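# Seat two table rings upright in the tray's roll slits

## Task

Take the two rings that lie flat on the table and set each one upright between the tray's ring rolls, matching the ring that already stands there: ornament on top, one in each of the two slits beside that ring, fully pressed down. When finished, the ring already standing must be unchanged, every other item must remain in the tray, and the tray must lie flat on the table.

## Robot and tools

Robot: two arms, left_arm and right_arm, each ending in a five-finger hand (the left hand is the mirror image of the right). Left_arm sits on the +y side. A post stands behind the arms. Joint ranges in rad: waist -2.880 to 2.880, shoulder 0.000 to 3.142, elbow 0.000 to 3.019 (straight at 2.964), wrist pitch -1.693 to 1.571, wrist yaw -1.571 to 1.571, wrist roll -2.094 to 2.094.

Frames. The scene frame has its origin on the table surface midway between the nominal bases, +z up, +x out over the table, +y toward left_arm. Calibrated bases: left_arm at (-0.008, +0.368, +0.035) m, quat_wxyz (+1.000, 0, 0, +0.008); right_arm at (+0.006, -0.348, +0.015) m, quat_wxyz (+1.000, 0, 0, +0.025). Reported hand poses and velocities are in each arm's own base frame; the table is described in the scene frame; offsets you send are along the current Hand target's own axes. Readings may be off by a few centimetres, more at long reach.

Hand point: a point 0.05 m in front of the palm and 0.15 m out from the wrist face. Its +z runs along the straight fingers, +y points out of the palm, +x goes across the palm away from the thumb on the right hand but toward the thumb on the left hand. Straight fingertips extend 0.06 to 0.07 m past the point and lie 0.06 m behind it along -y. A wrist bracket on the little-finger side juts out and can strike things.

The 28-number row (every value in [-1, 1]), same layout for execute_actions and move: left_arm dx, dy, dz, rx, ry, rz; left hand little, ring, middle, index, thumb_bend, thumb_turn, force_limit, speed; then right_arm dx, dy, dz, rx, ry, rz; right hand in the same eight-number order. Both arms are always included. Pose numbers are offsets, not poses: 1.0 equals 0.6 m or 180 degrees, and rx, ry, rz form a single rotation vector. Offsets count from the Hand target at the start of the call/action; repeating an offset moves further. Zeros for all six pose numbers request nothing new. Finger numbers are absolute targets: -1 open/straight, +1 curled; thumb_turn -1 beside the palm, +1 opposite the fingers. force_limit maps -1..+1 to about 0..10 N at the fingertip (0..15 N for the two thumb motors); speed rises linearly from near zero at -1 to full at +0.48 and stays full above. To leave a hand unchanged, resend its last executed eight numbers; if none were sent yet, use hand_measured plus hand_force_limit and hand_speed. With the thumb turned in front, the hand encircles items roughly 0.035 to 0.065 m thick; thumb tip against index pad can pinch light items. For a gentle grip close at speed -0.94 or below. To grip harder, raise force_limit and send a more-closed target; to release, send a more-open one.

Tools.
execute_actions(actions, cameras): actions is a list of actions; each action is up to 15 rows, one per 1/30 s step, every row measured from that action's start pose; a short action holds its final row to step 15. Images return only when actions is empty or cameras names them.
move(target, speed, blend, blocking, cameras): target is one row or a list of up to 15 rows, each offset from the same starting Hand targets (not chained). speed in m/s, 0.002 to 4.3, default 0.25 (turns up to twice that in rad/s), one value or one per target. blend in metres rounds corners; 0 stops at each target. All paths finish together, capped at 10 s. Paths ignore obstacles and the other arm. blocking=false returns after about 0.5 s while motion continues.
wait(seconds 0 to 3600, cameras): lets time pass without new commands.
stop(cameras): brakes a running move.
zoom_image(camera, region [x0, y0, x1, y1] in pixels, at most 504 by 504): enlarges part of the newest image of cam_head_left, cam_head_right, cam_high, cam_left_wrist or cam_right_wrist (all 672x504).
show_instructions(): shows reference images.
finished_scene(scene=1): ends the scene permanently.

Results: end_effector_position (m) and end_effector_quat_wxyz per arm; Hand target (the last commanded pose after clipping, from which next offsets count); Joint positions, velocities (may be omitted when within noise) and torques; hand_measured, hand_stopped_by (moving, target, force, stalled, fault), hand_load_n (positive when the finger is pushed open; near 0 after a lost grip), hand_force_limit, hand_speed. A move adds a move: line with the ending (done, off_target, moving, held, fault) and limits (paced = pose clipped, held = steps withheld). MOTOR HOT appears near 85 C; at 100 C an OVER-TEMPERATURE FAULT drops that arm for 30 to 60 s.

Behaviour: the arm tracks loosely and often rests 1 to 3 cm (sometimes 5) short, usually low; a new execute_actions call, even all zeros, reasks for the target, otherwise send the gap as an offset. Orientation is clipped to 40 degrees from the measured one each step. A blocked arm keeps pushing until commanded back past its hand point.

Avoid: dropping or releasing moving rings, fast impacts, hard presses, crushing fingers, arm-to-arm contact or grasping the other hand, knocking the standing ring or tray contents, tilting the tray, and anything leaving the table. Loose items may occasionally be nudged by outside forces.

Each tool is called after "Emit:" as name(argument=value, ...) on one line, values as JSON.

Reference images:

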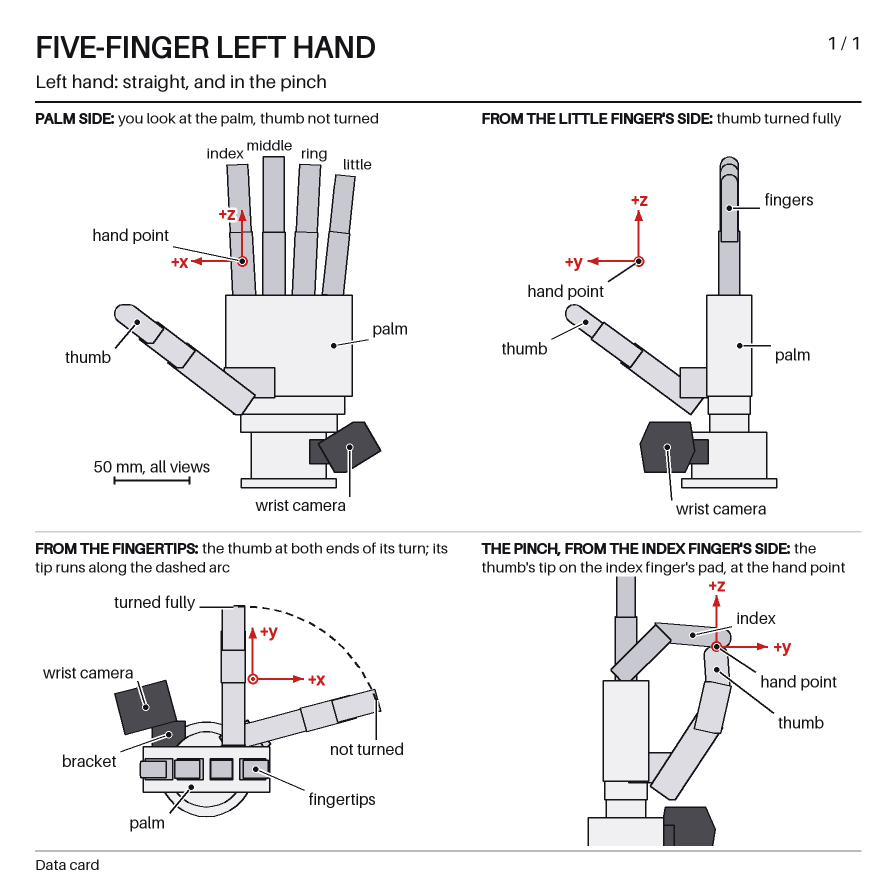

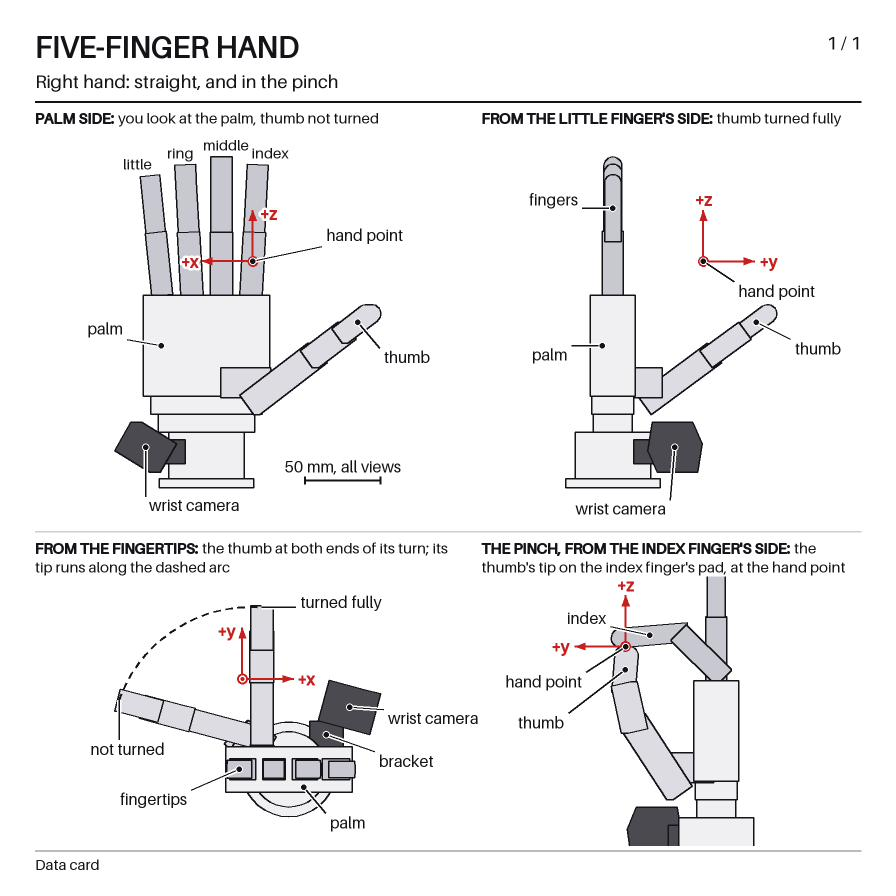

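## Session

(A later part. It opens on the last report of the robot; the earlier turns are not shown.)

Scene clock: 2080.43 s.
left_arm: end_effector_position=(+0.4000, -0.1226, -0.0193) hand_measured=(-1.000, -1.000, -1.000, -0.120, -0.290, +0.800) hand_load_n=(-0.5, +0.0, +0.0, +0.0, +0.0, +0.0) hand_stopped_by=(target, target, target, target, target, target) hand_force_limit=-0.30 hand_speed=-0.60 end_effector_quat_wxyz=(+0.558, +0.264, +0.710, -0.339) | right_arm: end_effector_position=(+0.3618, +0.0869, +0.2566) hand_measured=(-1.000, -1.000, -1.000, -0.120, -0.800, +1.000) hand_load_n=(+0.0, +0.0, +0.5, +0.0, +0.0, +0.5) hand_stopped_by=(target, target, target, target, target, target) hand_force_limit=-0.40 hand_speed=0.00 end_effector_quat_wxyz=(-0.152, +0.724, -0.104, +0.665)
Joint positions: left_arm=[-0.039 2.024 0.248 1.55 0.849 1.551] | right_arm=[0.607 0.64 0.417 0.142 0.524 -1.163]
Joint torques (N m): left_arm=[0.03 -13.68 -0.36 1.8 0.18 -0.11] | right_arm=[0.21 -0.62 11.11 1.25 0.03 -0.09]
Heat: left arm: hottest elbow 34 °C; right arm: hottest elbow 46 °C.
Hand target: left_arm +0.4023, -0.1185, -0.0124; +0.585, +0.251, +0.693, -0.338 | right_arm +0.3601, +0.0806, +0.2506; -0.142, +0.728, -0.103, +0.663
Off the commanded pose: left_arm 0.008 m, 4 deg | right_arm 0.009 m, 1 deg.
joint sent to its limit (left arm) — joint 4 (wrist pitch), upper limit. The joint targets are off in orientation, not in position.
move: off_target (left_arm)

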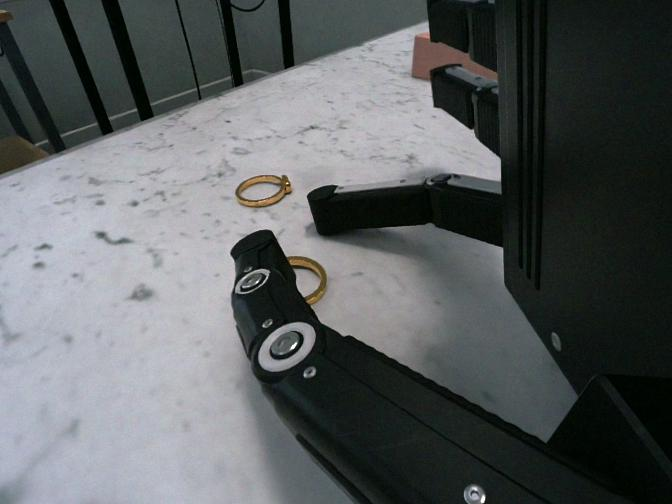

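Emit:
move(target=[[-0.0252,-0.0044,-0.0022,0,0,0,-1,-1,-1,-0.12,-0.29,0.8,-0.3,-0.6,0,0,0,0,0,0,-1,-1,-1,-0.12,-0.8,1,-0.4,0],[-0.0218,-0.024,-0.0002,0,0,0,-1,-1,-1,-0.12,-0.29,0.8,-0.3,-0.6,0,0,0,0,0,0,-1,-1,-1,-0.12,-0.8,1,-0.4,0],[0.0178,-0.0017,-0.0107,0,0,0,-1,-1,-1,-0.12,-0.29,0.8,-0.3,-0.6,0,0,0,0,0,0,-1,-1,-1,-0.12,-0.8,1,-0.4,0]], speed=[0.05,0.05,0.05], cameras=["cam_left_wrist"])

Emit:
zoom_image(camera="cam_left_wrist", region=[230, 190, 370, 330])

Scene clock: 2086.53 s.
left_arm: end_effector_position=(+0.3930, -0.1191, -0.0191) hand_measured=(-1.000, -1.000, -1.000, -0.120, -0.290, +0.800) hand_load_n=(+0.0, +0.0, +0.0, +0.0, +0.0, +0.0) hand_stopped_by=(target, target, target, target, target, target) hand_force_limit=-0.30 hand_speed=-0.60 end_effector_quat_wxyz=(+0.555, +0.263, +0.712, -0.341) | right_arm: end_effector_position=(+0.3618, +0.0869, +0.2566) hand_measured=(-1.000, -1.000, -1.000, -0.120, -0.800, +1.000) hand_load_n=(+0.0, +0.0, +0.0, +0.0, +0.0, +0.5) hand_stopped_by=(target, target, target, target, target, target) hand_force_limit=-0.40 hand_speed=0.00 end_effector_quat_wxyz=(-0.152, +0.724, -0.104, +0.665)
Joint positions: left_arm=[-0.024 2.018 0.23 1.551 0.866 1.556] | right_arm=[0.607 0.64 0.417 0.142 0.524 -1.163]
Joint torques (N m): left_arm=[0.26 -10.05 0.25 1.73 0.27 0.1] | right_arm=[0.09 -0.32 11.23 1.06 0.04 -0.11]
Heat: left arm: hottest elbow 33 °C; right arm: hottest elbow 46 °C.
Hand target: left_arm +0.3955, -0.1149, -0.0220; +0.585, +0.252, +0.693, -0.338 | right_arm +0.3601, +0.0806, +0.2506; -0.142, +0.728, -0.103, +0.663
Off the commanded pose: left_arm 0.006 m, 4 deg | right_arm 0.009 m, 1 deg.
joint sent to its limit (left arm) — joint 4 (wrist pitch), upper limit. The joint targets are off in orientation, not in position.
move: off_target (left_arm)

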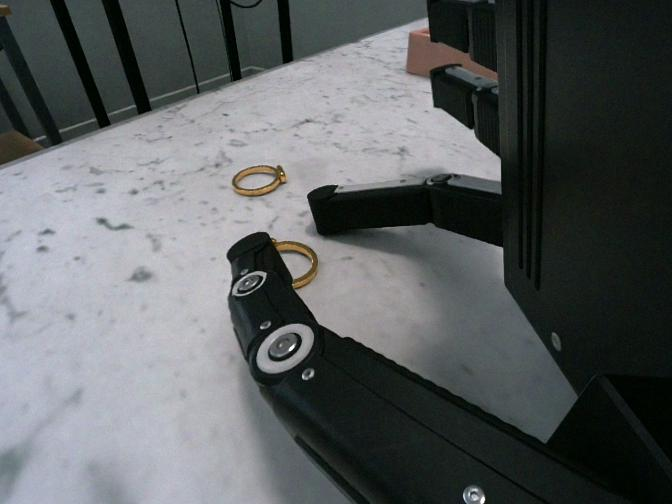

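Scaled by 3.600.

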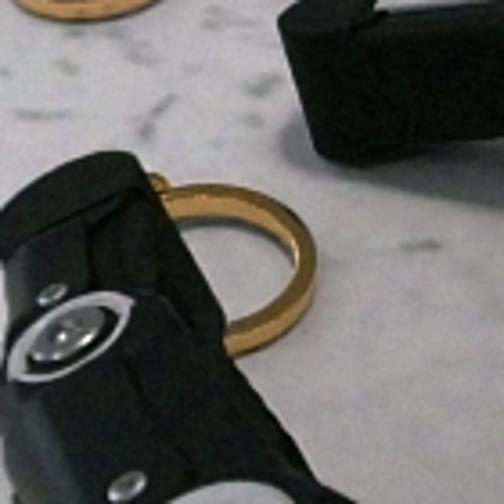

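Emit:
move(target=[[0,0,0,0,0,0,-1,-1,-1,-0.12,-0.3,0.6,-0.3,-0.8,0,0,0,0,0,0,-1,-1,-1,-0.12,-0.8,1,-0.4,0],[0,0,0,0,0,0,-1,-1,-1,-0.02,-0.25,0.58,-0.3,-0.8,0,0,0,0,0,0,-1,-1,-1,-0.12,-0.8,1,-0.4,0]], speed=[0.05,0.05], cameras=["cam_left_wrist"])

Emit:
zoom_image(camera="cam_left_wrist", region=[230, 190, 370, 330])

Scene clock: 2090.27 s.
left_arm: end_effector_position=(+0.3930, -0.1189, -0.0193) hand_measured=(-1.000, -1.000, -1.000, -0.020, -0.250, +0.580) hand_load_n=(+0.0, +0.0, +0.0, +0.0, +0.0, +0.0) hand_stopped_by=(target, target, target, target, target, target) hand_force_limit=-0.30 hand_speed=-0.80 end_effector_quat_wxyz=(+0.555, +0.263, +0.712, -0.340) | right_arm: end_effector_position=(+0.3618, +0.0869, +0.2566) hand_measured=(-1.000, -1.000, -1.000, -0.120, -0.800, +1.000) hand_load_n=(+0.0, +0.0, +0.0, +0.0, +0.0, +0.0) hand_stopped_by=(target, target, target, target, target, target) hand_force_limit=-0.40 hand_speed=0.00 end_effector_quat_wxyz=(-0.152, +0.724, -0.104, +0.665)
Joint positions: left_arm=[-0.023 2.019 0.23 1.551 0.866 1.557] | right_arm=[0.607 0.64 0.417 0.142 0.524 -1.163]
Joint torques (N m): left_arm=[-0.15 -10.17 0.43 1.96 0.32 0.11] | right_arm=[-0.15 -0.5 11.14 1.05 0.01 -0.11]
Heat: left arm: hottest elbow 33 °C; right arm: hottest elbow 46 °C.
Hand target: left_arm +0.3956, -0.1148, -0.0220; +0.585, +0.251, +0.693, -0.338 | right_arm +0.3601, +0.0806, +0.2506; -0.142, +0.728, -0.103, +0.663
Off the commanded pose: left_arm 0.005 m, 4 deg | right_arm 0.009 m, 1 deg.
joint sent to its limit (left arm) — joint 4 (wrist pitch), upper limit. The joint targets are off in orientation, not in position.
move: done; target 2's new numbers were sent with left_arm's hand 0.006 m and 4 deg from that target

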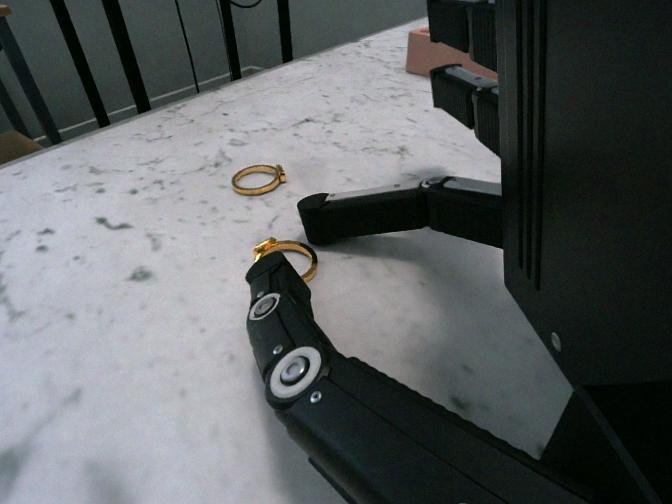

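Scaled by 3.600.

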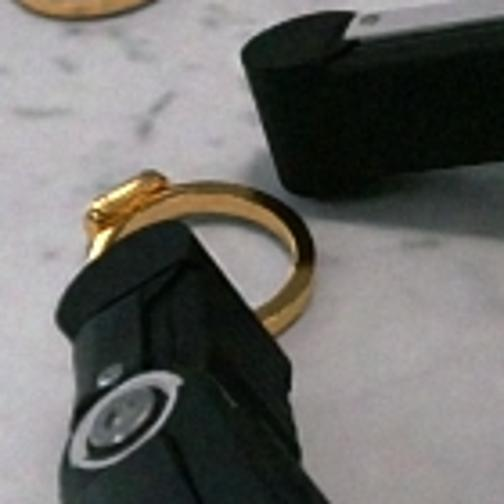

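Emit:
move(target=[[0,0,0,0,0,0,-1,-1,-1,0.12,-0.25,0.58,-0.5,-0.94,0,0,0,0,0,0,-1,-1,-1,-0.12,-0.8,1,-0.4,0]], cameras=["cam_left_wrist"])

Emit:
zoom_image(camera="cam_left_wrist", region=[230, 190, 370, 330])

Scene clock: 2092.87 s.
left_arm: end_effector_position=(+0.3930, -0.1189, -0.0193) hand_measured=(-1.000, -1.000, -1.000, +0.120, -0.250, +0.580) hand_load_n=(+0.0, +0.0, +0.0, +0.0, +0.0, +0.0) hand_stopped_by=(target, target, target, target, target, target) hand_force_limit=-0.50 hand_speed=-0.94 end_effector_quat_wxyz=(+0.555, +0.263, +0.712, -0.340) | right_arm: end_effector_position=(+0.3618, +0.0869, +0.2566) hand_measured=(-1.000, -1.000, -1.000, -0.120, -0.800, +1.000) hand_load_n=(+0.5, +0.0, +0.0, +0.0, +0.0, +0.0) hand_stopped_by=(target, target, target, target, target, target) hand_force_limit=-0.40 hand_speed=0.00 end_effector_quat_wxyz=(-0.152, +0.724, -0.104, +0.665)
Joint positions: left_arm=[-0.023 2.019 0.23 1.551 0.866 1.557] | right_arm=[0.607 0.64 0.417 0.142 0.524 -1.163]
Joint torques (N m): left_arm=[-0.21 -10.34 0.55 1.95 0.29 0.09] | right_arm=[-0.21 -1.14 11.18 1.14 0.04 -0.07]
Heat: left arm: hottest elbow 33 °C; right arm: hottest elbow 46 °C.
Hand target: left_arm +0.3956, -0.1148, -0.0220; +0.585, +0.251, +0.693, -0.338 | right_arm +0.3601, +0.0806, +0.2506; -0.142, +0.728, -0.103, +0.663
Off the commanded pose: left_arm 0.006 m, 4 deg | right_arm 0.009 m, 1 deg.
joint sent to its limit (left arm) — joint 4 (wrist pitch), upper limit. The joint targets are off in orientation, not in position.
move: done

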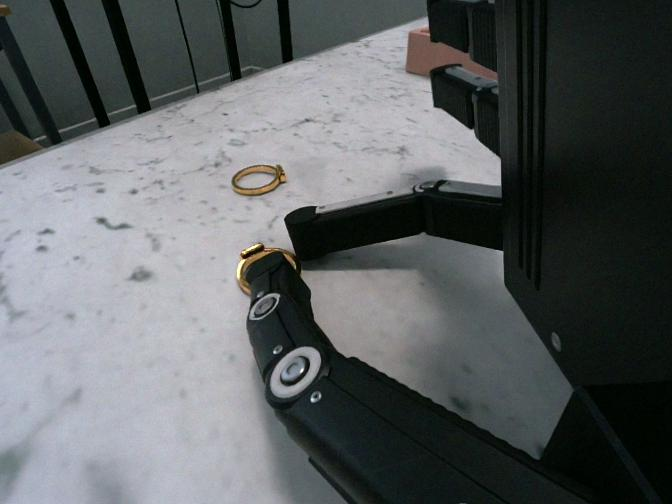

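Scaled by 3.600.

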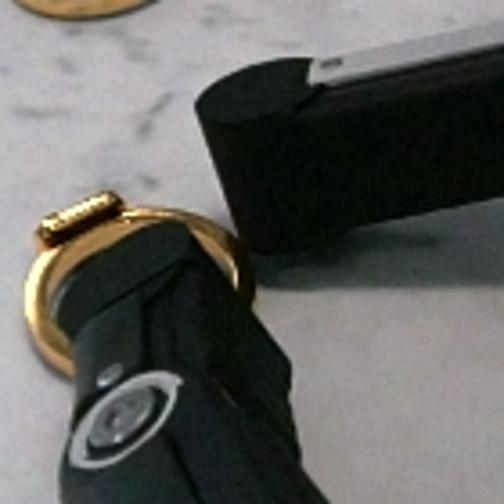

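Emit:
move(target=[[0,0,0,0,0,0,-1,-1,-1,-0.12,-0.29,0.8,-0.3,-0.6,0,0,0,0,0,0,-1,-1,-1,-0.12,-0.8,1,-0.4,0],[-0.0245,-0.0043,-0.0022,0,0,0,-1,-1,-1,-0.12,-0.29,0.8,-0.3,-0.6,0,0,0,0,0,0,-1,-1,-1,-0.12,-0.8,1,-0.4,0],[-0.0285,-0.0053,0.004,0,0,0,-1,-1,-1,-0.12,-0.29,0.8,-0.3,-0.6,0,0,0,0,0,0,-1,-1,-1,-0.12,-0.8,1,-0.4,0],[-0.0015,0.013,-0.0043,0,0,0,-1,-1,-1,-0.12,-0.29,0.8,-0.3,-0.6,0,0,0,0,0,0,-1,-1,-1,-0.12,-0.8,1,-0.4,0]], speed=[0.05,0.05,0.05,0.05], cameras=["cam_left_wrist"])

Emit:
zoom_image(camera="cam_left_wrist", region=[230, 190, 370, 330])

Scene clock: 2099.93 s.
left_arm: end_effector_position=(+0.3974, -0.1121, -0.0195) hand_measured=(-1.000, -1.000, -1.000, -0.120, -0.290, +0.800) hand_load_n=(+0.0, +0.0, +0.0, +0.0, +0.0, +0.0) hand_stopped_by=(target, target, target, target, target, target) hand_force_limit=-0.30 hand_speed=-0.60 end_effector_quat_wxyz=(+0.558, +0.262, +0.710, -0.341) | right_arm: end_effector_position=(+0.3618, +0.0869, +0.2566) hand_measured=(-1.000, -1.000, -1.000, -0.120, -0.800, +1.000) hand_load_n=(+0.0, +0.0, +0.0, +0.0, +0.0, +0.0) hand_stopped_by=(target, target, target, target, target, target) hand_force_limit=-0.40 hand_speed=0.00 end_effector_quat_wxyz=(-0.152, +0.724, -0.104, +0.665)
Joint positions: left_arm=[0.006 2.026 0.241 1.552 0.894 1.559] | right_arm=[0.607 0.64 0.417 0.142 0.524 -1.163]
Joint torques (N m): left_arm=[-0.32 -10.99 0.36 1.84 0.34 0.07] | right_arm=[-0.26 -0.73 11.12 1.03 0.03 -0.09]
Heat: left arm: hottest elbow 33 °C; right arm: hottest elbow 46 °C.
Hand target: left_arm +0.3997, -0.1079, -0.0224; +0.585, +0.251, +0.693, -0.338 | right_arm +0.3601, +0.0806, +0.2506; -0.142, +0.728, -0.103, +0.663
Off the commanded pose: left_arm 0.006 m, 4 deg | right_arm 0.009 m, 1 deg.
joint sent to its limit (left arm) — joint 4 (wrist pitch), upper limit. The joint targets are off in orientation, not in position.
move: off_target (left_arm)

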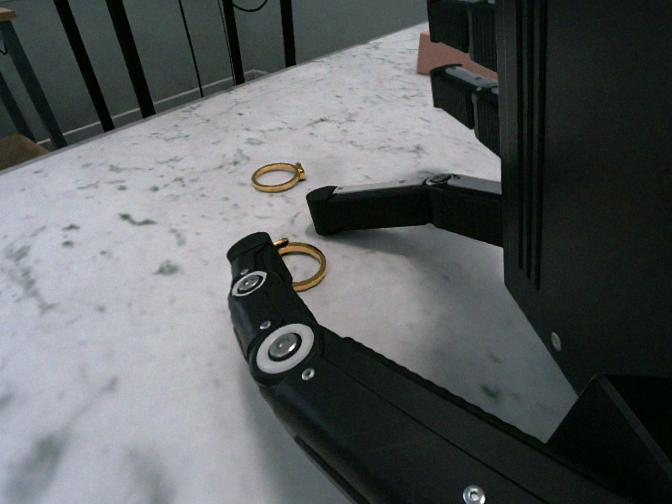

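Scaled by 3.600.

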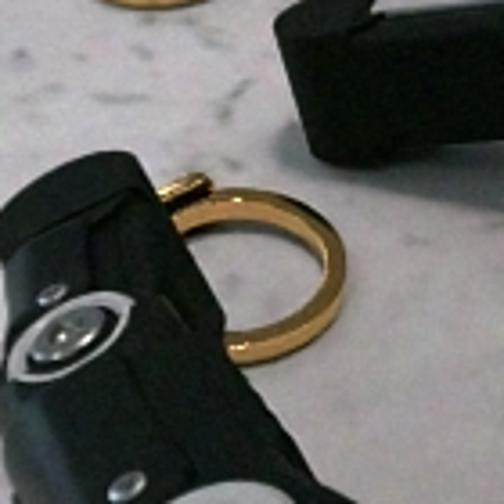

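Emit:
move(target=[[-0.0245,-0.0043,-0.0022,0,0,0,-1,-1,-1,-0.12,-0.4,0.8,-0.3,-0.6,0,0,0,0,0,0,-1,-1,-1,-0.12,-0.8,1,-0.4,0],[-0.025,-0.0097,0.0047,0,0,0,-1,-1,-1,0.14,-0.4,0.8,-0.3,-0.6,0,0,0,0,0,0,-1,-1,-1,-0.12,-0.8,1,-0.4,0],[0.001,0.0078,-0.0057,0,0,0,-1,-1,-1,0.14,-0.4,0.8,-0.3,-0.6,0,0,0,0,0,0,-1,-1,-1,-0.12,-0.8,1,-0.4,0]], speed=[0.05,0.05,0.04], cameras=["cam_left_wrist"])

Emit:
zoom_image(camera="cam_left_wrist", region=[230, 190, 370, 330])

Scene clock: 2108.37 s.
left_arm: end_effector_position=(+0.3985, -0.1064, -0.0204) hand_measured=(-1.000, -1.000, -1.000, +0.140, -0.400, +0.800) hand_load_n=(+0.0, +0.0, +0.0, -0.5, +0.0, +0.0) hand_stopped_by=(target, target, target, target, target, target) hand_force_limit=-0.30 hand_speed=-0.60 end_effector_quat_wxyz=(+0.559, +0.261, +0.709, -0.341) | right_arm: end_effector_position=(+0.3618, +0.0869, +0.2566) hand_measured=(-1.000, -1.000, -1.000, -0.120, -0.800, +1.000) hand_load_n=(+0.0, +0.0, +0.0, +0.0, +0.0, +0.0) hand_stopped_by=(target, target, target, target, target, target) hand_force_limit=-0.40 hand_speed=0.00 end_effector_quat_wxyz=(-0.152, +0.724, -0.104, +0.665)
Joint positions: left_arm=[0.029 2.033 0.245 1.552 0.917 1.565] | right_arm=[0.607 0.64 0.417 0.142 0.524 -1.163]
Joint torques (N m): left_arm=[-0.62 -10.52 0.28 1.84 0.34 0.1] | right_arm=[-0.38 -0.85 11.28 0.99 0.01 -0.1]
Heat: left arm: hottest elbow 33 °C; right arm: hottest elbow 46 °C.
Hand target: left_arm +0.4009, -0.1022, -0.0235; +0.585, +0.251, +0.693, -0.338 | right_arm +0.3601, +0.0806, +0.2506; -0.142, +0.728, -0.103, +0.663
Off the commanded pose: left_arm 0.006 m, 4 deg | right_arm 0.009 m, 1 deg.
joint sent to its limit (left arm) — joint 4 (wrist pitch), upper limit. The joint targets are off in orientation, not in position.
move: off_target (left_arm); target 2's new numbers were sent with left_arm's hand 0.008 m and 3 deg from that target

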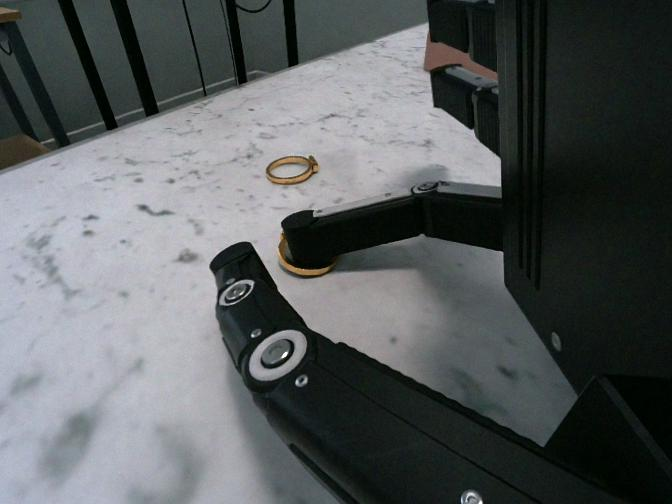

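Scaled by 3.600.

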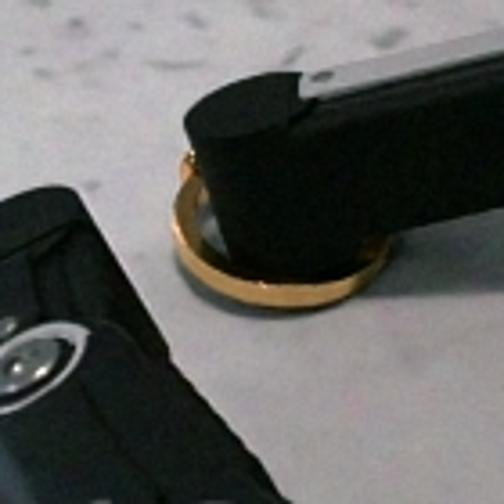

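Emit:
move(target=[[0,0,0,-0.2289,-0.0404,-0.0203,-1,-1,-1,0.14,-0.4,0.8,-0.3,-0.6,0,0,0,0,0,0,-1,-1,-1,-0.12,-0.8,1,-0.4,0]], speed=[0.05], cameras=["cam_left_wrist","cam_high"])

Emit:
zoom_image(camera="cam_left_wrist", region=[230, 190, 370, 330])

Scene clock: 2118.93 s.
left_arm: end_effector_position=(+0.4009, -0.0967, -0.0182) hand_measured=(-1.000, -1.000, -1.000, +0.140, -0.400, +0.800) hand_load_n=(+0.0, +0.0, +0.0, -0.5, +0.0, +0.5) hand_stopped_by=(target, target, target, target, target, target) hand_force_limit=-0.30 hand_speed=-0.60 end_effector_quat_wxyz=(+0.637, -0.024, +0.765, -0.091) | right_arm: end_effector_position=(+0.3618, +0.0869, +0.2566) hand_measured=(-1.000, -1.000, -1.000, -0.120, -0.800, +1.000) hand_load_n=(+0.0, +0.0, +0.0, +0.0, +0.0, +0.0) hand_stopped_by=(target, target, target, target, target, target) hand_force_limit=-0.40 hand_speed=0.00 end_effector_quat_wxyz=(-0.152, +0.724, -0.104, +0.665)
Joint positions: left_arm=[-0.549 2.007 0.258 1.559 -0.431 1.318] | right_arm=[0.607 0.64 0.417 0.142 0.524 -1.163]
Joint torques (N m): left_arm=[-1.55 -9.88 1.02 1.77 -0.08 -0.11] | right_arm=[0.21 -0.5 11.18 1.1 -0.02 -0.11]
Heat: left arm: hottest elbow 33 °C; right arm: hottest elbow 46 °C.
Hand target: left_arm +0.4010, -0.1021, -0.0235; +0.667, -0.014, +0.737, -0.106 | right_arm +0.3601, +0.0806, +0.2506; -0.142, +0.728, -0.103, +0.663
Off the commanded pose: left_arm 0.008 m, 5 deg | right_arm 0.009 m, 1 deg.
joint sent to its limit (left arm) — joint 4 (wrist pitch), upper limit. The joint targets are off in orientation, not in position.
move: off_target (left_arm)
Images, in order (width x height): cam_high 672x504, cam_left_wrist 672x504.

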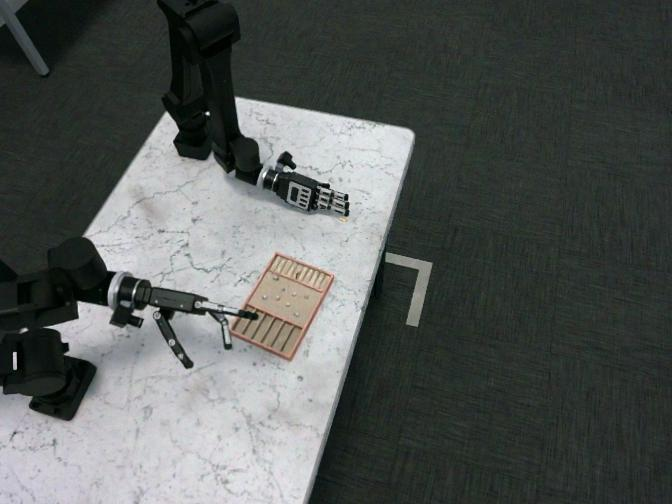

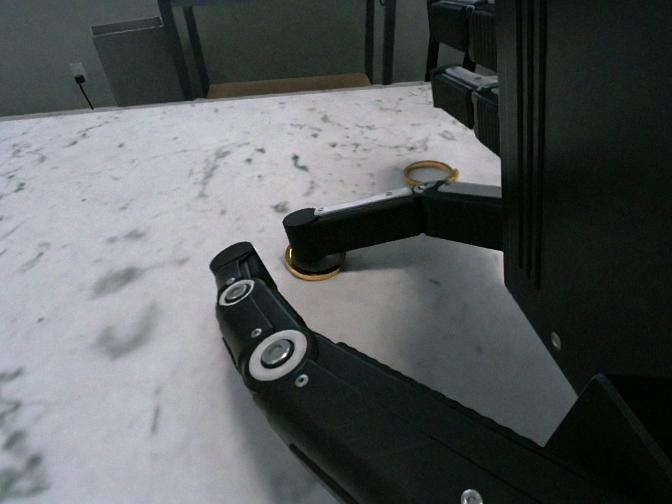

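Scaled by 3.600.

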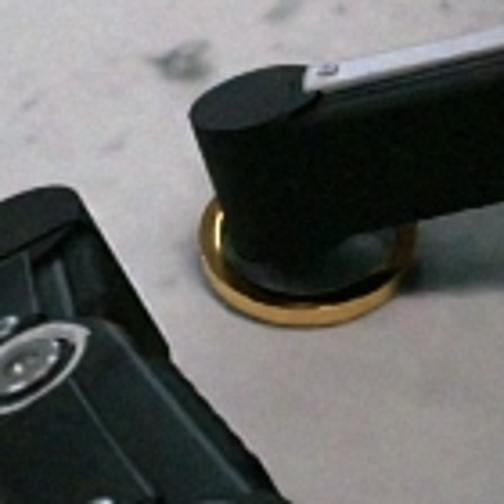

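Emit:
move(target=[[-0.05,-0.0088,-0.0045,0,0,0,-1,-1,-1,0.14,-0.4,0.8,-0.3,-0.6,0,0,0,0,0,0,-1,-1,-1,-0.12,-0.8,1,-0.4,0],[-0.05,-0.0088,-0.0045,0,0,0,-1,-1,-1,-0.12,-0.4,0.8,-0.3,-0.6,0,0,0,0,0,0,-1,-1,-1,-0.12,-0.8,1,-0.4,0]], speed=[0.08,0.08], cameras=["cam_left_wrist","cam_high"])

Emit:
zoom_image(camera="cam_left_wrist", region=[260, 260, 400, 400])

Scene clock: 2123.20 s.
left_arm: end_effector_position=(+0.4033, -0.0988, +0.0025) hand_measured=(-1.000, -1.000, -1.000, -0.120, -0.400, +0.800) hand_load_n=(+0.0, +0.0, +0.0, +0.0, +0.0, +0.0) hand_stopped_by=(target, target, target, target, target, target) hand_force_limit=-0.30 hand_speed=-0.60 end_effector_quat_wxyz=(+0.652, -0.025, +0.751, -0.100) | right_arm: end_effector_position=(+0.3618, +0.0869, +0.2566) hand_measured=(-1.000, -1.000, -1.000, -0.120, -0.800, +1.000) hand_load_n=(+0.0, +0.0, +0.0, +0.0, +0.0, +0.5) hand_stopped_by=(target, target, target, target, target, target) hand_force_limit=-0.40 hand_speed=0.00 end_effector_quat_wxyz=(-0.152, +0.724, -0.104, +0.665)
Joint positions: left_arm=[-0.549 1.946 0.245 1.559 -0.427 1.326] | right_arm=[0.607 0.64 0.417 0.142 0.524 -1.163]
Joint torques (N m): left_arm=[-1.96 -12.98 0.05 1.77 0.11 0.09] | right_arm=[-0.21 -0.26 11.17 1.13 0.05 -0.07]
Heat: left arm: hottest elbow 33 °C; right arm: hottest elbow 46 °C.
Hand target: left_arm +0.4010, -0.1022, +0.0072; +0.667, -0.014, +0.737, -0.106 | right_arm +0.3601, +0.0806, +0.2506; -0.142, +0.728, -0.103, +0.663
Off the commanded pose: left_arm 0.006 m, 3 deg | right_arm 0.009 m, 1 deg.
joint sent to its limit (left arm) — joint 4 (wrist pitch), upper limit. The joint targets still meet the commanded pose.
move: off_target (left_arm); target 2's new numbers were sent with left_arm's hand 0.006 m and 3 deg from that target
Images, in order (width x height): cam_high 672x504, cam_left_wrist 672x504.

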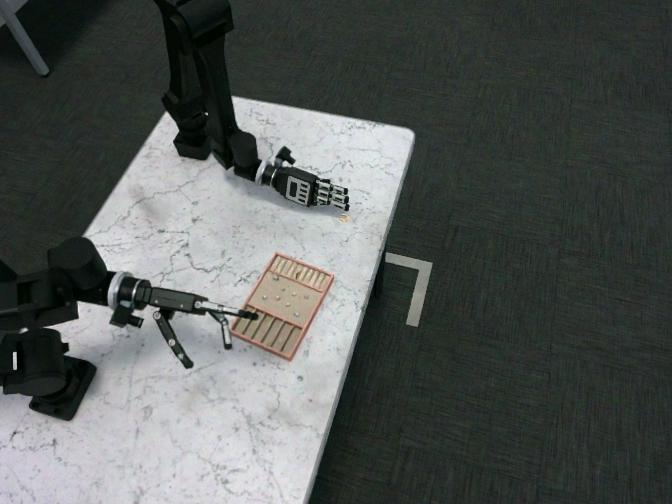

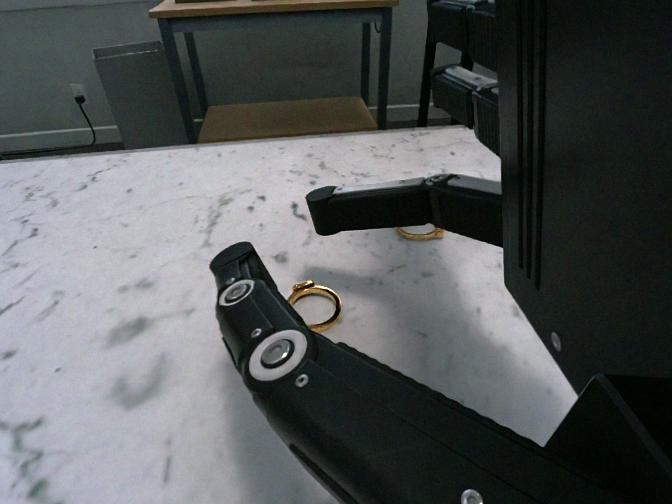

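Scaled by 3.600.

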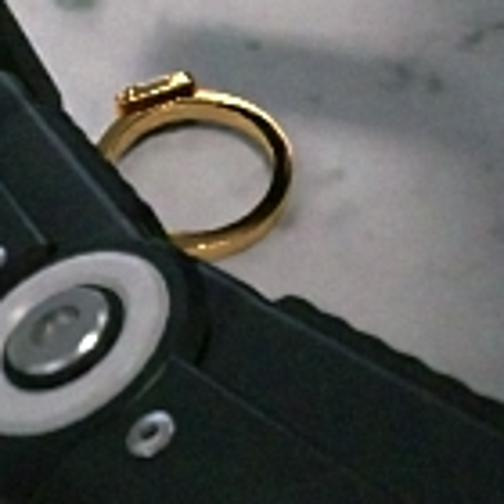

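Emit:
move(target=[[-0.0115,-0.0167,0.0142,0.218,0.0384,0.0194,-1,-1,-1,-0.12,-0.29,0.8,-0.3,-0.6,0,0,0,0,0,0,-1,-1,-1,-0.12,-0.8,1,-0.4,0],[0.0297,0.0085,0.0158,0.218,0.0384,0.0194,-1,-1,-1,-0.12,-0.29,0.8,-0.3,-0.6,0,0,0,0,0,0,-1,-1,-1,-0.12,-0.8,1,-0.4,0]], speed=[0.15,0.06], cameras=["cam_left_wrist"])

Emit:
zoom_image(camera="cam_left_wrist", region=[230, 190, 370, 330])

Scene clock: 2130.70 s.
left_arm: end_effector_position=(+0.4061, -0.1057, -0.0084) hand_measured=(-1.000, -1.000, -1.000, -0.120, -0.290, +0.800) hand_load_n=(+0.0, +0.0, +0.0, +0.0, +0.0, +0.5) hand_stopped_by=(target, target, target, target, target, target) hand_force_limit=-0.30 hand_speed=-0.60 end_effector_quat_wxyz=(+0.572, +0.246, +0.709, -0.331) | right_arm: end_effector_position=(+0.3618, +0.0869, +0.2566) hand_measured=(-1.000, -1.000, -1.000, -0.120, -0.800, +1.000) hand_load_n=(+0.0, +0.0, +0.0, +0.0, +0.0, +0.0) hand_stopped_by=(target, target, target, target, target, target) hand_force_limit=-0.40 hand_speed=0.00 end_effector_quat_wxyz=(-0.152, +0.724, -0.104, +0.665)
Joint positions: left_arm=[0.007 1.996 0.243 1.559 0.856 1.528] | right_arm=[0.607 0.64 0.417 0.142 0.524 -1.163]
Joint torques (N m): left_arm=[0.21 -9.93 0.72 1.58 0.31 0.11] | right_arm=[-0.38 -0.73 11.18 1.09 0.03 -0.12]
Heat: left arm: hottest elbow 33 °C; right arm: hottest elbow 46 °C.
Hand target: left_arm +0.4090, -0.1013, -0.0120; +0.591, +0.239, +0.697, -0.328 | right_arm +0.3601, +0.0806, +0.2506; -0.142, +0.728, -0.103, +0.663
Off the commanded pose: left_arm 0.006 m, 3 deg | right_arm 0.009 m, 1 deg.
joint sent to its limit (left arm) — joint 4 (wrist pitch), upper limit. The joint targets are off in orientation, not in position.
move: off_target (left_arm)

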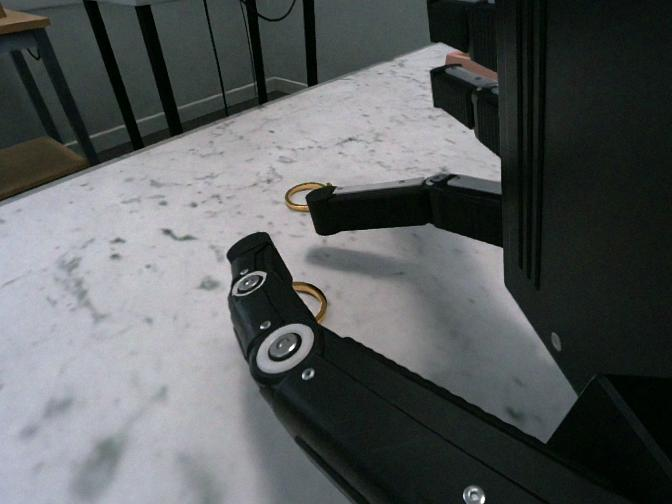

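Scaled by 3.600.

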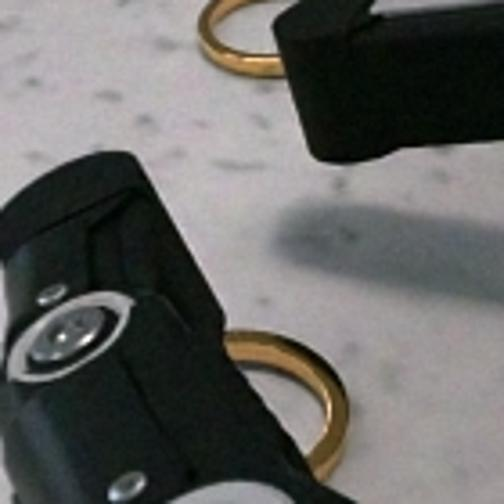

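Emit:
move(target=[[-0.0203,-0.0215,0.0038,0,0,0,-1,-1,-1,-0.12,-0.29,0.8,-0.3,-0.6,0,0,0,0,0,0,-1,-1,-1,-0.12,-0.8,1,-0.4,0],[0.0185,-0.0008,-0.0063,0,0,0,-1,-1,-1,-0.12,-0.29,0.8,-0.3,-0.6,0,0,0,0,0,0,-1,-1,-1,-0.12,-0.8,1,-0.4,0]], speed=[0.08,0.05], cameras=["cam_left_wrist"])

Emit:
zoom_image(camera="cam_left_wrist", region=[230, 190, 370, 330])

Scene clock: 2137.03 s.
left_arm: end_effector_position=(+0.4022, -0.1037, -0.0182) hand_measured=(-1.000, -1.000, -1.000, -0.120, -0.290, +0.800) hand_load_n=(+0.0, +0.0, +0.0, +0.0, +0.0, +0.0) hand_stopped_by=(target, target, target, target, target, target) hand_force_limit=-0.30 hand_speed=-0.60 end_effector_quat_wxyz=(+0.565, +0.250, +0.714, -0.330) | right_arm: end_effector_position=(+0.3618, +0.0869, +0.2566) hand_measured=(-1.000, -1.000, -1.000, -0.120, -0.800, +1.000) hand_load_n=(+0.0, +0.0, +0.0, +0.0, +0.0, +0.5) hand_stopped_by=(target, target, target, target, target, target) hand_force_limit=-0.40 hand_speed=0.00 end_effector_quat_wxyz=(-0.152, +0.724, -0.104, +0.665)
Joint positions: left_arm=[0.017 2.026 0.243 1.559 0.87 1.551] | right_arm=[0.607 0.64 0.417 0.142 0.524 -1.163]
Joint torques (N m): left_arm=[0.03 -10.87 0.42 1.65 0.31 0.14] | right_arm=[0.32 -1.14 11.12 1.01 0.02 -0.07]
Heat: left arm: hottest elbow 33 °C; right arm: hottest elbow 46 °C.
Hand target: left_arm +0.4040, -0.0994, -0.0224; +0.591, +0.239, +0.697, -0.328 | right_arm +0.3601, +0.0806, +0.2506; -0.142, +0.728, -0.103, +0.663
Off the commanded pose: left_arm 0.006 m, 4 deg | right_arm 0.009 m, 1 deg.
joint sent to its limit (left arm) — joint 4 (wrist pitch), upper limit. The joint targets are off in orientation, not in position.
move: off_target (left_arm)

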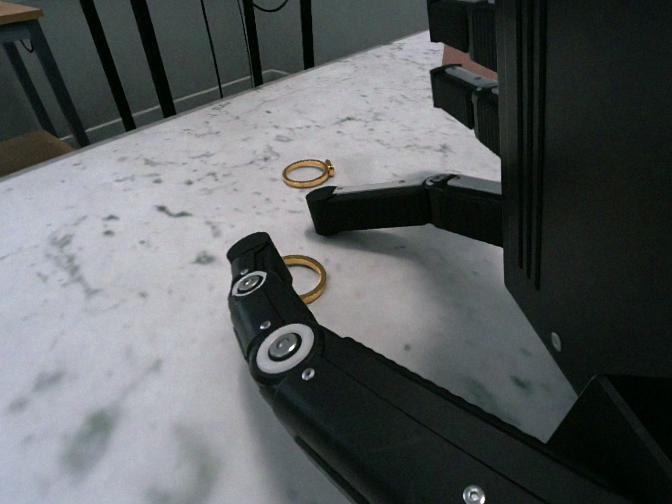

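Scaled by 3.600.

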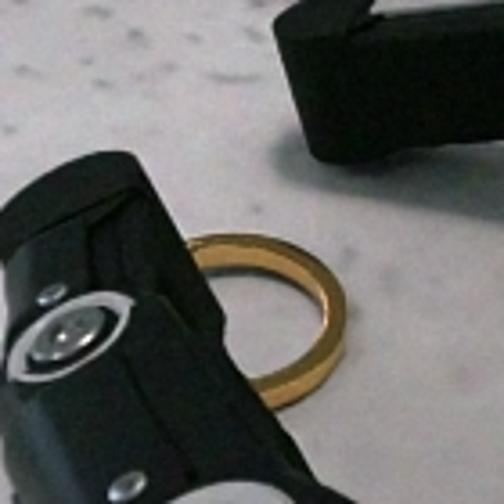

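Emit:
move(target=[[-0.0262,-0.0047,-0.0023,0,0,0,-1,-1,-1,-0.12,-0.29,0.8,-0.3,-0.6,0,0,0,0,0,0,-1,-1,-1,-0.12,-0.8,1,-0.4,0],[-0.026,-0.0207,0.0002,0,0,0,-1,-1,-1,-0.12,-0.29,0.8,-0.3,-0.6,0,0,0,0,0,0,-1,-1,-1,-0.12,-0.8,1,-0.4,0],[0.0015,-0.0027,-0.0107,0,0,0,-1,-1,-1,-0.12,-0.29,0.8,-0.3,-0.6,0,0,0,0,0,0,-1,-1,-1,-0.12,-0.8,1,-0.4,0]], speed=[0.06,0.08,0.05], cameras=["cam_left_wrist"])

Emit:
zoom_image(camera="cam_left_wrist", region=[230, 190, 370, 330])

Scene clock: 2142.80 s.
left_arm: end_effector_position=(+0.3964, -0.1001, -0.0185) hand_measured=(-1.000, -1.000, -1.000, -0.120, -0.290, +0.800) hand_load_n=(+0.0, +0.0, +0.0, +0.0, +0.0, +0.0) hand_stopped_by=(target, target, target, target, target, target) hand_force_limit=-0.30 hand_speed=-0.60 end_effector_quat_wxyz=(+0.563, +0.251, +0.715, -0.330) | right_arm: end_effector_position=(+0.3618, +0.0869, +0.2566) hand_measured=(-1.000, -1.000, -1.000, -0.120, -0.800, +1.000) hand_load_n=(+0.0, +0.0, +0.0, +0.0, +0.0, +0.5) hand_stopped_by=(target, target, target, target, target, target) hand_force_limit=-0.40 hand_speed=0.00 end_effector_quat_wxyz=(-0.152, +0.724, -0.104, +0.665)
Joint positions: left_arm=[0.034 2.024 0.229 1.559 0.888 1.562] | right_arm=[0.607 0.64 0.417 0.142 0.524 -1.163]
Joint torques (N m): left_arm=[-0.5 -10.87 0.16 1.48 0.32 0.08] | right_arm=[0.15 -1.26 11.23 1.09 0.01 -0.11]
Heat: left arm: hottest elbow 32 °C; right arm: hottest elbow 46 °C.
Hand target: left_arm +0.3984, -0.0959, -0.0225; +0.591, +0.239, +0.697, -0.328 | right_arm +0.3601, +0.0806, +0.2506; -0.142, +0.728, -0.103, +0.663
Off the commanded pose: left_arm 0.006 m, 4 deg | right_arm 0.009 m, 1 deg.
joint sent to its limit (left arm) — joint 4 (wrist pitch), upper limit. The joint targets are off in orientation, not in position.
move: off_target (left_arm)

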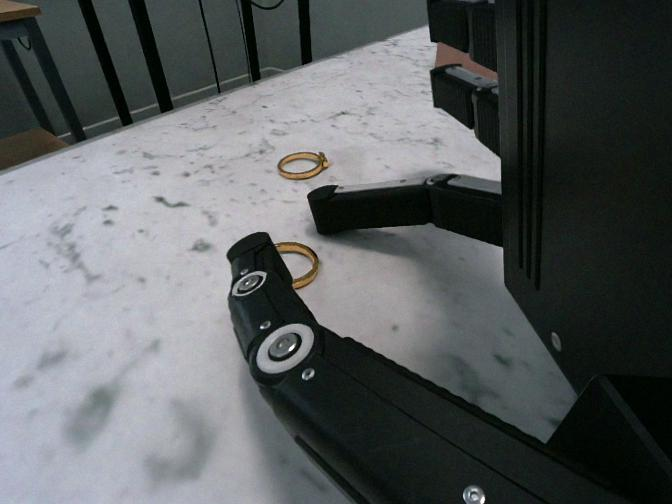

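Scaled by 3.600.

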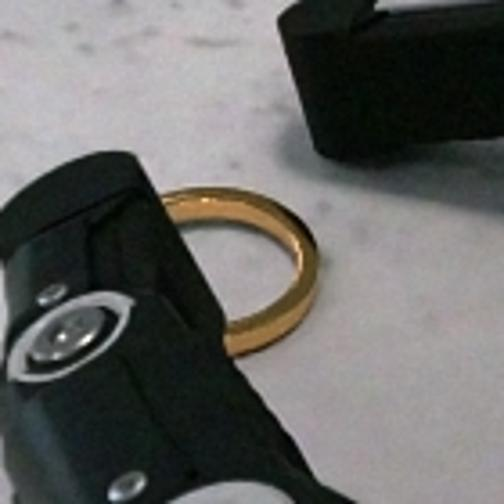

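Emit:
move(target=[[-0.0262,-0.0047,-0.0023,0,0,0,-1,-1,-1,-0.12,-0.29,0.8,-0.3,-0.6,0,0,0,0,0,0,-1,-1,-1,-0.12,-0.8,1,-0.4,0],[-0.028,-0.0152,0.0112,0,0,0,-1,-1,-1,-0.12,-0.29,0.8,-0.3,-0.6,0,0,0,0,0,0,-1,-1,-1,-0.12,-0.8,1,-0.4,0],[-0.0007,0.0037,0,0,0,0,-1,-1,-1,-0.12,-0.29,0.8,-0.3,-0.6,0,0,0,0,0,0,-1,-1,-1,-0.12,-0.8,1,-0.4,0],[-0.0007,0.0037,0,0,0,0,-1,-1,-1,-0.12,-0.3,0.6,-0.3,-0.8,0,0,0,0,0,0,-1,-1,-1,-0.12,-0.8,1,-0.4,0],[-0.0007,0.0037,0,0,0,0,-1,-1,-1,-0.02,-0.25,0.58,-0.3,-0.8,0,0,0,0,0,0,-1,-1,-1,-0.12,-0.8,1,-0.4,0]], speed=[0.06,0.08,0.05,0.05,0.05], cameras=["cam_left_wrist"])

Emit:
zoom_image(camera="cam_left_wrist", region=[230, 190, 370, 330])

Scene clock: 2150.87 s.
left_arm: end_effector_position=(+0.3981, -0.0985, -0.0184) hand_measured=(-1.000, -1.000, -1.000, -0.020, -0.250, +0.580) hand_load_n=(+0.0, +0.0, +0.0, +0.0, +0.0, +0.0) hand_stopped_by=(target, target, target, target, target, target) hand_force_limit=-0.30 hand_speed=-0.80 end_effector_quat_wxyz=(+0.564, +0.251, +0.714, -0.330) | right_arm: end_effector_position=(+0.3618, +0.0869, +0.2566) hand_measured=(-1.000, -1.000, -1.000, -0.120, -0.800, +1.000) hand_load_n=(+0.0, +0.0, +0.0, +0.0, +0.0, +0.5) hand_stopped_by=(target, target, target, target, target, target) hand_force_limit=-0.40 hand_speed=0.00 end_effector_quat_wxyz=(-0.152, +0.724, -0.104, +0.665)
Joint positions: left_arm=[0.04 2.026 0.233 1.559 0.893 1.563] | right_arm=[0.607 0.64 0.417 0.142 0.524 -1.163]
Joint torques (N m): left_arm=[-0.26 -10.05 0.32 1.68 0.3 0.09] | right_arm=[0.21 -0.85 11.28 0.98 -0.01 -0.11]
Heat: left arm: hottest elbow 32 °C; right arm: hottest elbow 46 °C.
Hand target: left_arm +0.4001, -0.0943, -0.0225; +0.591, +0.239, +0.697, -0.328 | right_arm +0.3601, +0.0806, +0.2506; -0.142, +0.728, -0.103, +0.663
Off the commanded pose: left_arm 0.006 m, 4 deg | right_arm 0.009 m, 1 deg.
joint sent to its limit (left arm) — joint 4 (wrist pitch), upper limit. The joint targets are off in orientation, not in position.
move: off_target (left_arm); target 4's new numbers were sent with left_arm's hand 0.006 m and 4 deg from that target; target 5's new numbers were sent with left_arm's hand 0.006 m and 4 deg from that target

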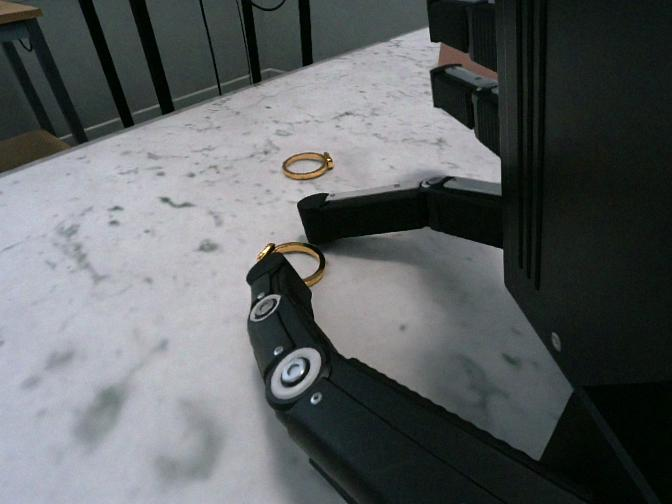

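Scaled by 3.600.

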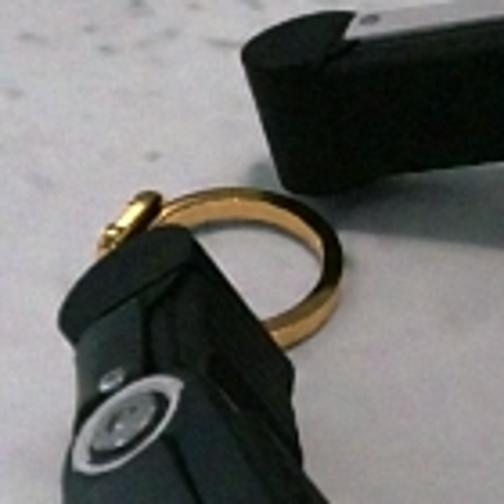

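Emit:
move(target=[[0,0,0,0,0,0,-1,-1,-1,0.12,-0.25,0.58,-0.5,-0.94,0,0,0,0,0,0,-1,-1,-1,-0.12,-0.8,1,-0.4,0]], cameras=["cam_left_wrist"])

Emit:
zoom_image(camera="cam_left_wrist", region=[230, 190, 370, 330])

Scene clock: 2153.17 s.
left_arm: end_effector_position=(+0.3981, -0.0987, -0.0182) hand_measured=(-1.000, -1.000, -1.000, +0.120, -0.250, +0.580) hand_load_n=(+0.0, +0.0, +0.0, +0.5, +0.5, +0.0) hand_stopped_by=(target, target, target, target, target, target) hand_force_limit=-0.50 hand_speed=-0.94 end_effector_quat_wxyz=(+0.565, +0.253, +0.713, -0.330) | right_arm: end_effector_position=(+0.3618, +0.0869, +0.2566) hand_measured=(-1.000, -1.000, -1.000, -0.120, -0.800, +1.000) hand_load_n=(+0.0, +0.0, +0.0, +0.0, +0.0, +0.0) hand_stopped_by=(target, target, target, target, target, target) hand_force_limit=-0.40 hand_speed=0.00 end_effector_quat_wxyz=(-0.152, +0.724, -0.104, +0.665)
Joint positions: left_arm=[0.04 2.026 0.233 1.559 0.895 1.566] | right_arm=[0.607 0.64 0.417 0.142 0.524 -1.163]
Joint torques (N m): left_arm=[-0.21 -10.23 0.35 1.48 0.27 0.1] | right_arm=[0.44 -0.38 11.21 1.05 0.03 -0.1]
Heat: left arm: hottest elbow 32 °C; right arm: hottest elbow 46 °C.
Hand target: left_arm +0.4001, -0.0943, -0.0225; +0.591, +0.239, +0.697, -0.328 | right_arm +0.3601, +0.0806, +0.2506; -0.142, +0.728, -0.103, +0.663
Off the commanded pose: left_arm 0.006 m, 4 deg | right_arm 0.009 m, 1 deg.
joint sent to its limit (left arm) — joint 4 (wrist pitch), upper limit. The joint targets are off in orientation, not in position.
move: done

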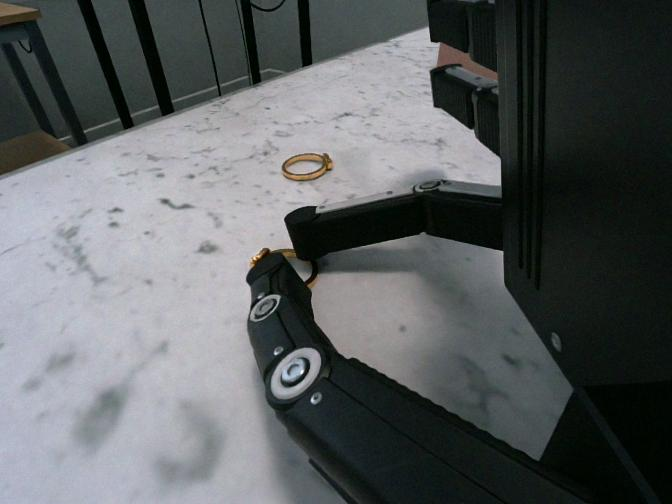

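Scaled by 3.600.

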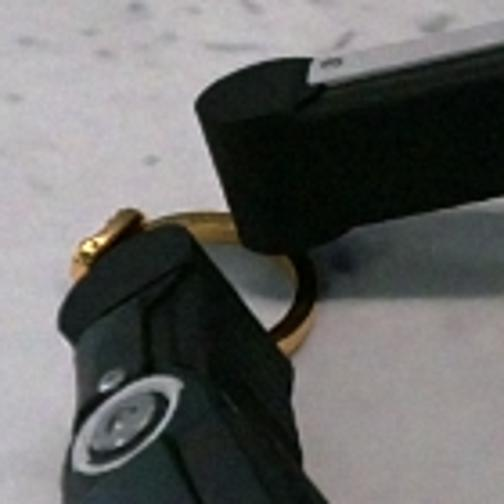

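Emit:
move(target=[[0,0,0,0,0,0,-1,-1,-1,-0.06,-0.27,0.58,-0.5,-0.9,0,0,0,0,0,0,-1,-1,-1,-0.12,-0.8,1,-0.4,0]], cameras=["cam_left_wrist"])

Emit:
zoom_image(camera="cam_left_wrist", region=[230, 190, 370, 330])

Scene clock: 2157.87 s.
left_arm: end_effector_position=(+0.3985, -0.0979, -0.0179) hand_measured=(-1.000, -1.000, -1.000, -0.060, -0.270, +0.580) hand_load_n=(+0.0, +0.0, +0.0, -0.5, +0.0, +0.0) hand_stopped_by=(target, target, target, target, target, target) hand_force_limit=-0.50 hand_speed=-0.90 end_effector_quat_wxyz=(+0.566, +0.254, +0.712, -0.327) | right_arm: end_effector_position=(+0.3618, +0.0869, +0.2566) hand_measured=(-1.000, -1.000, -1.000, -0.120, -0.800, +1.000) hand_load_n=(+0.0, +0.0, +0.0, +0.0, +0.0, +0.5) hand_stopped_by=(target, target, target, target, target, target) hand_force_limit=-0.40 hand_speed=0.00 end_effector_quat_wxyz=(-0.152, +0.724, -0.104, +0.665)
Joint positions: left_arm=[0.041 2.026 0.233 1.559 0.895 1.573] | right_arm=[0.607 0.64 0.417 0.142 0.524 -1.163]
Joint torques (N m): left_arm=[-0.15 -10.81 0.24 1.28 0.26 -0.02] | right_arm=[-0.03 -0.85 11.22 1.02 0.02 -0.08]
Heat: left arm: hottest elbow 32 °C; right arm: hottest elbow 46 °C.
Hand target: left_arm +0.4001, -0.0944, -0.0225; +0.591, +0.239, +0.697, -0.328 | right_arm +0.3601, +0.0806, +0.2506; -0.142, +0.728, -0.103, +0.663
Off the commanded pose: left_arm 0.006 m, 4 deg | right_arm 0.009 m, 1 deg.
joint sent to its limit (left arm) — joint 4 (wrist pitch), upper limit. The joint targets are off in orientation, not in position.
move: done

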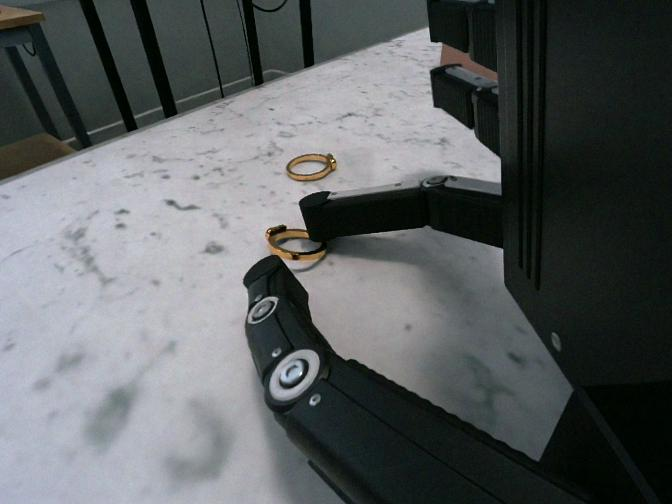

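Scaled by 3.600.

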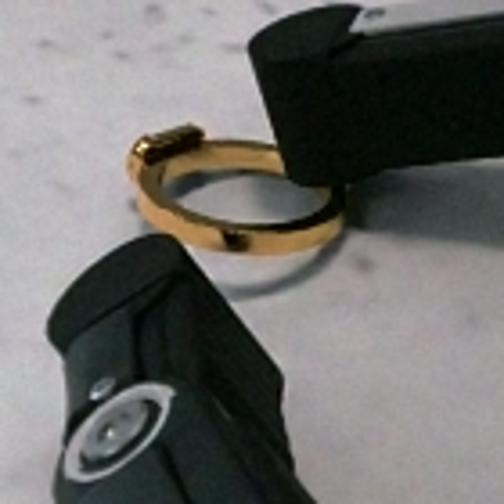

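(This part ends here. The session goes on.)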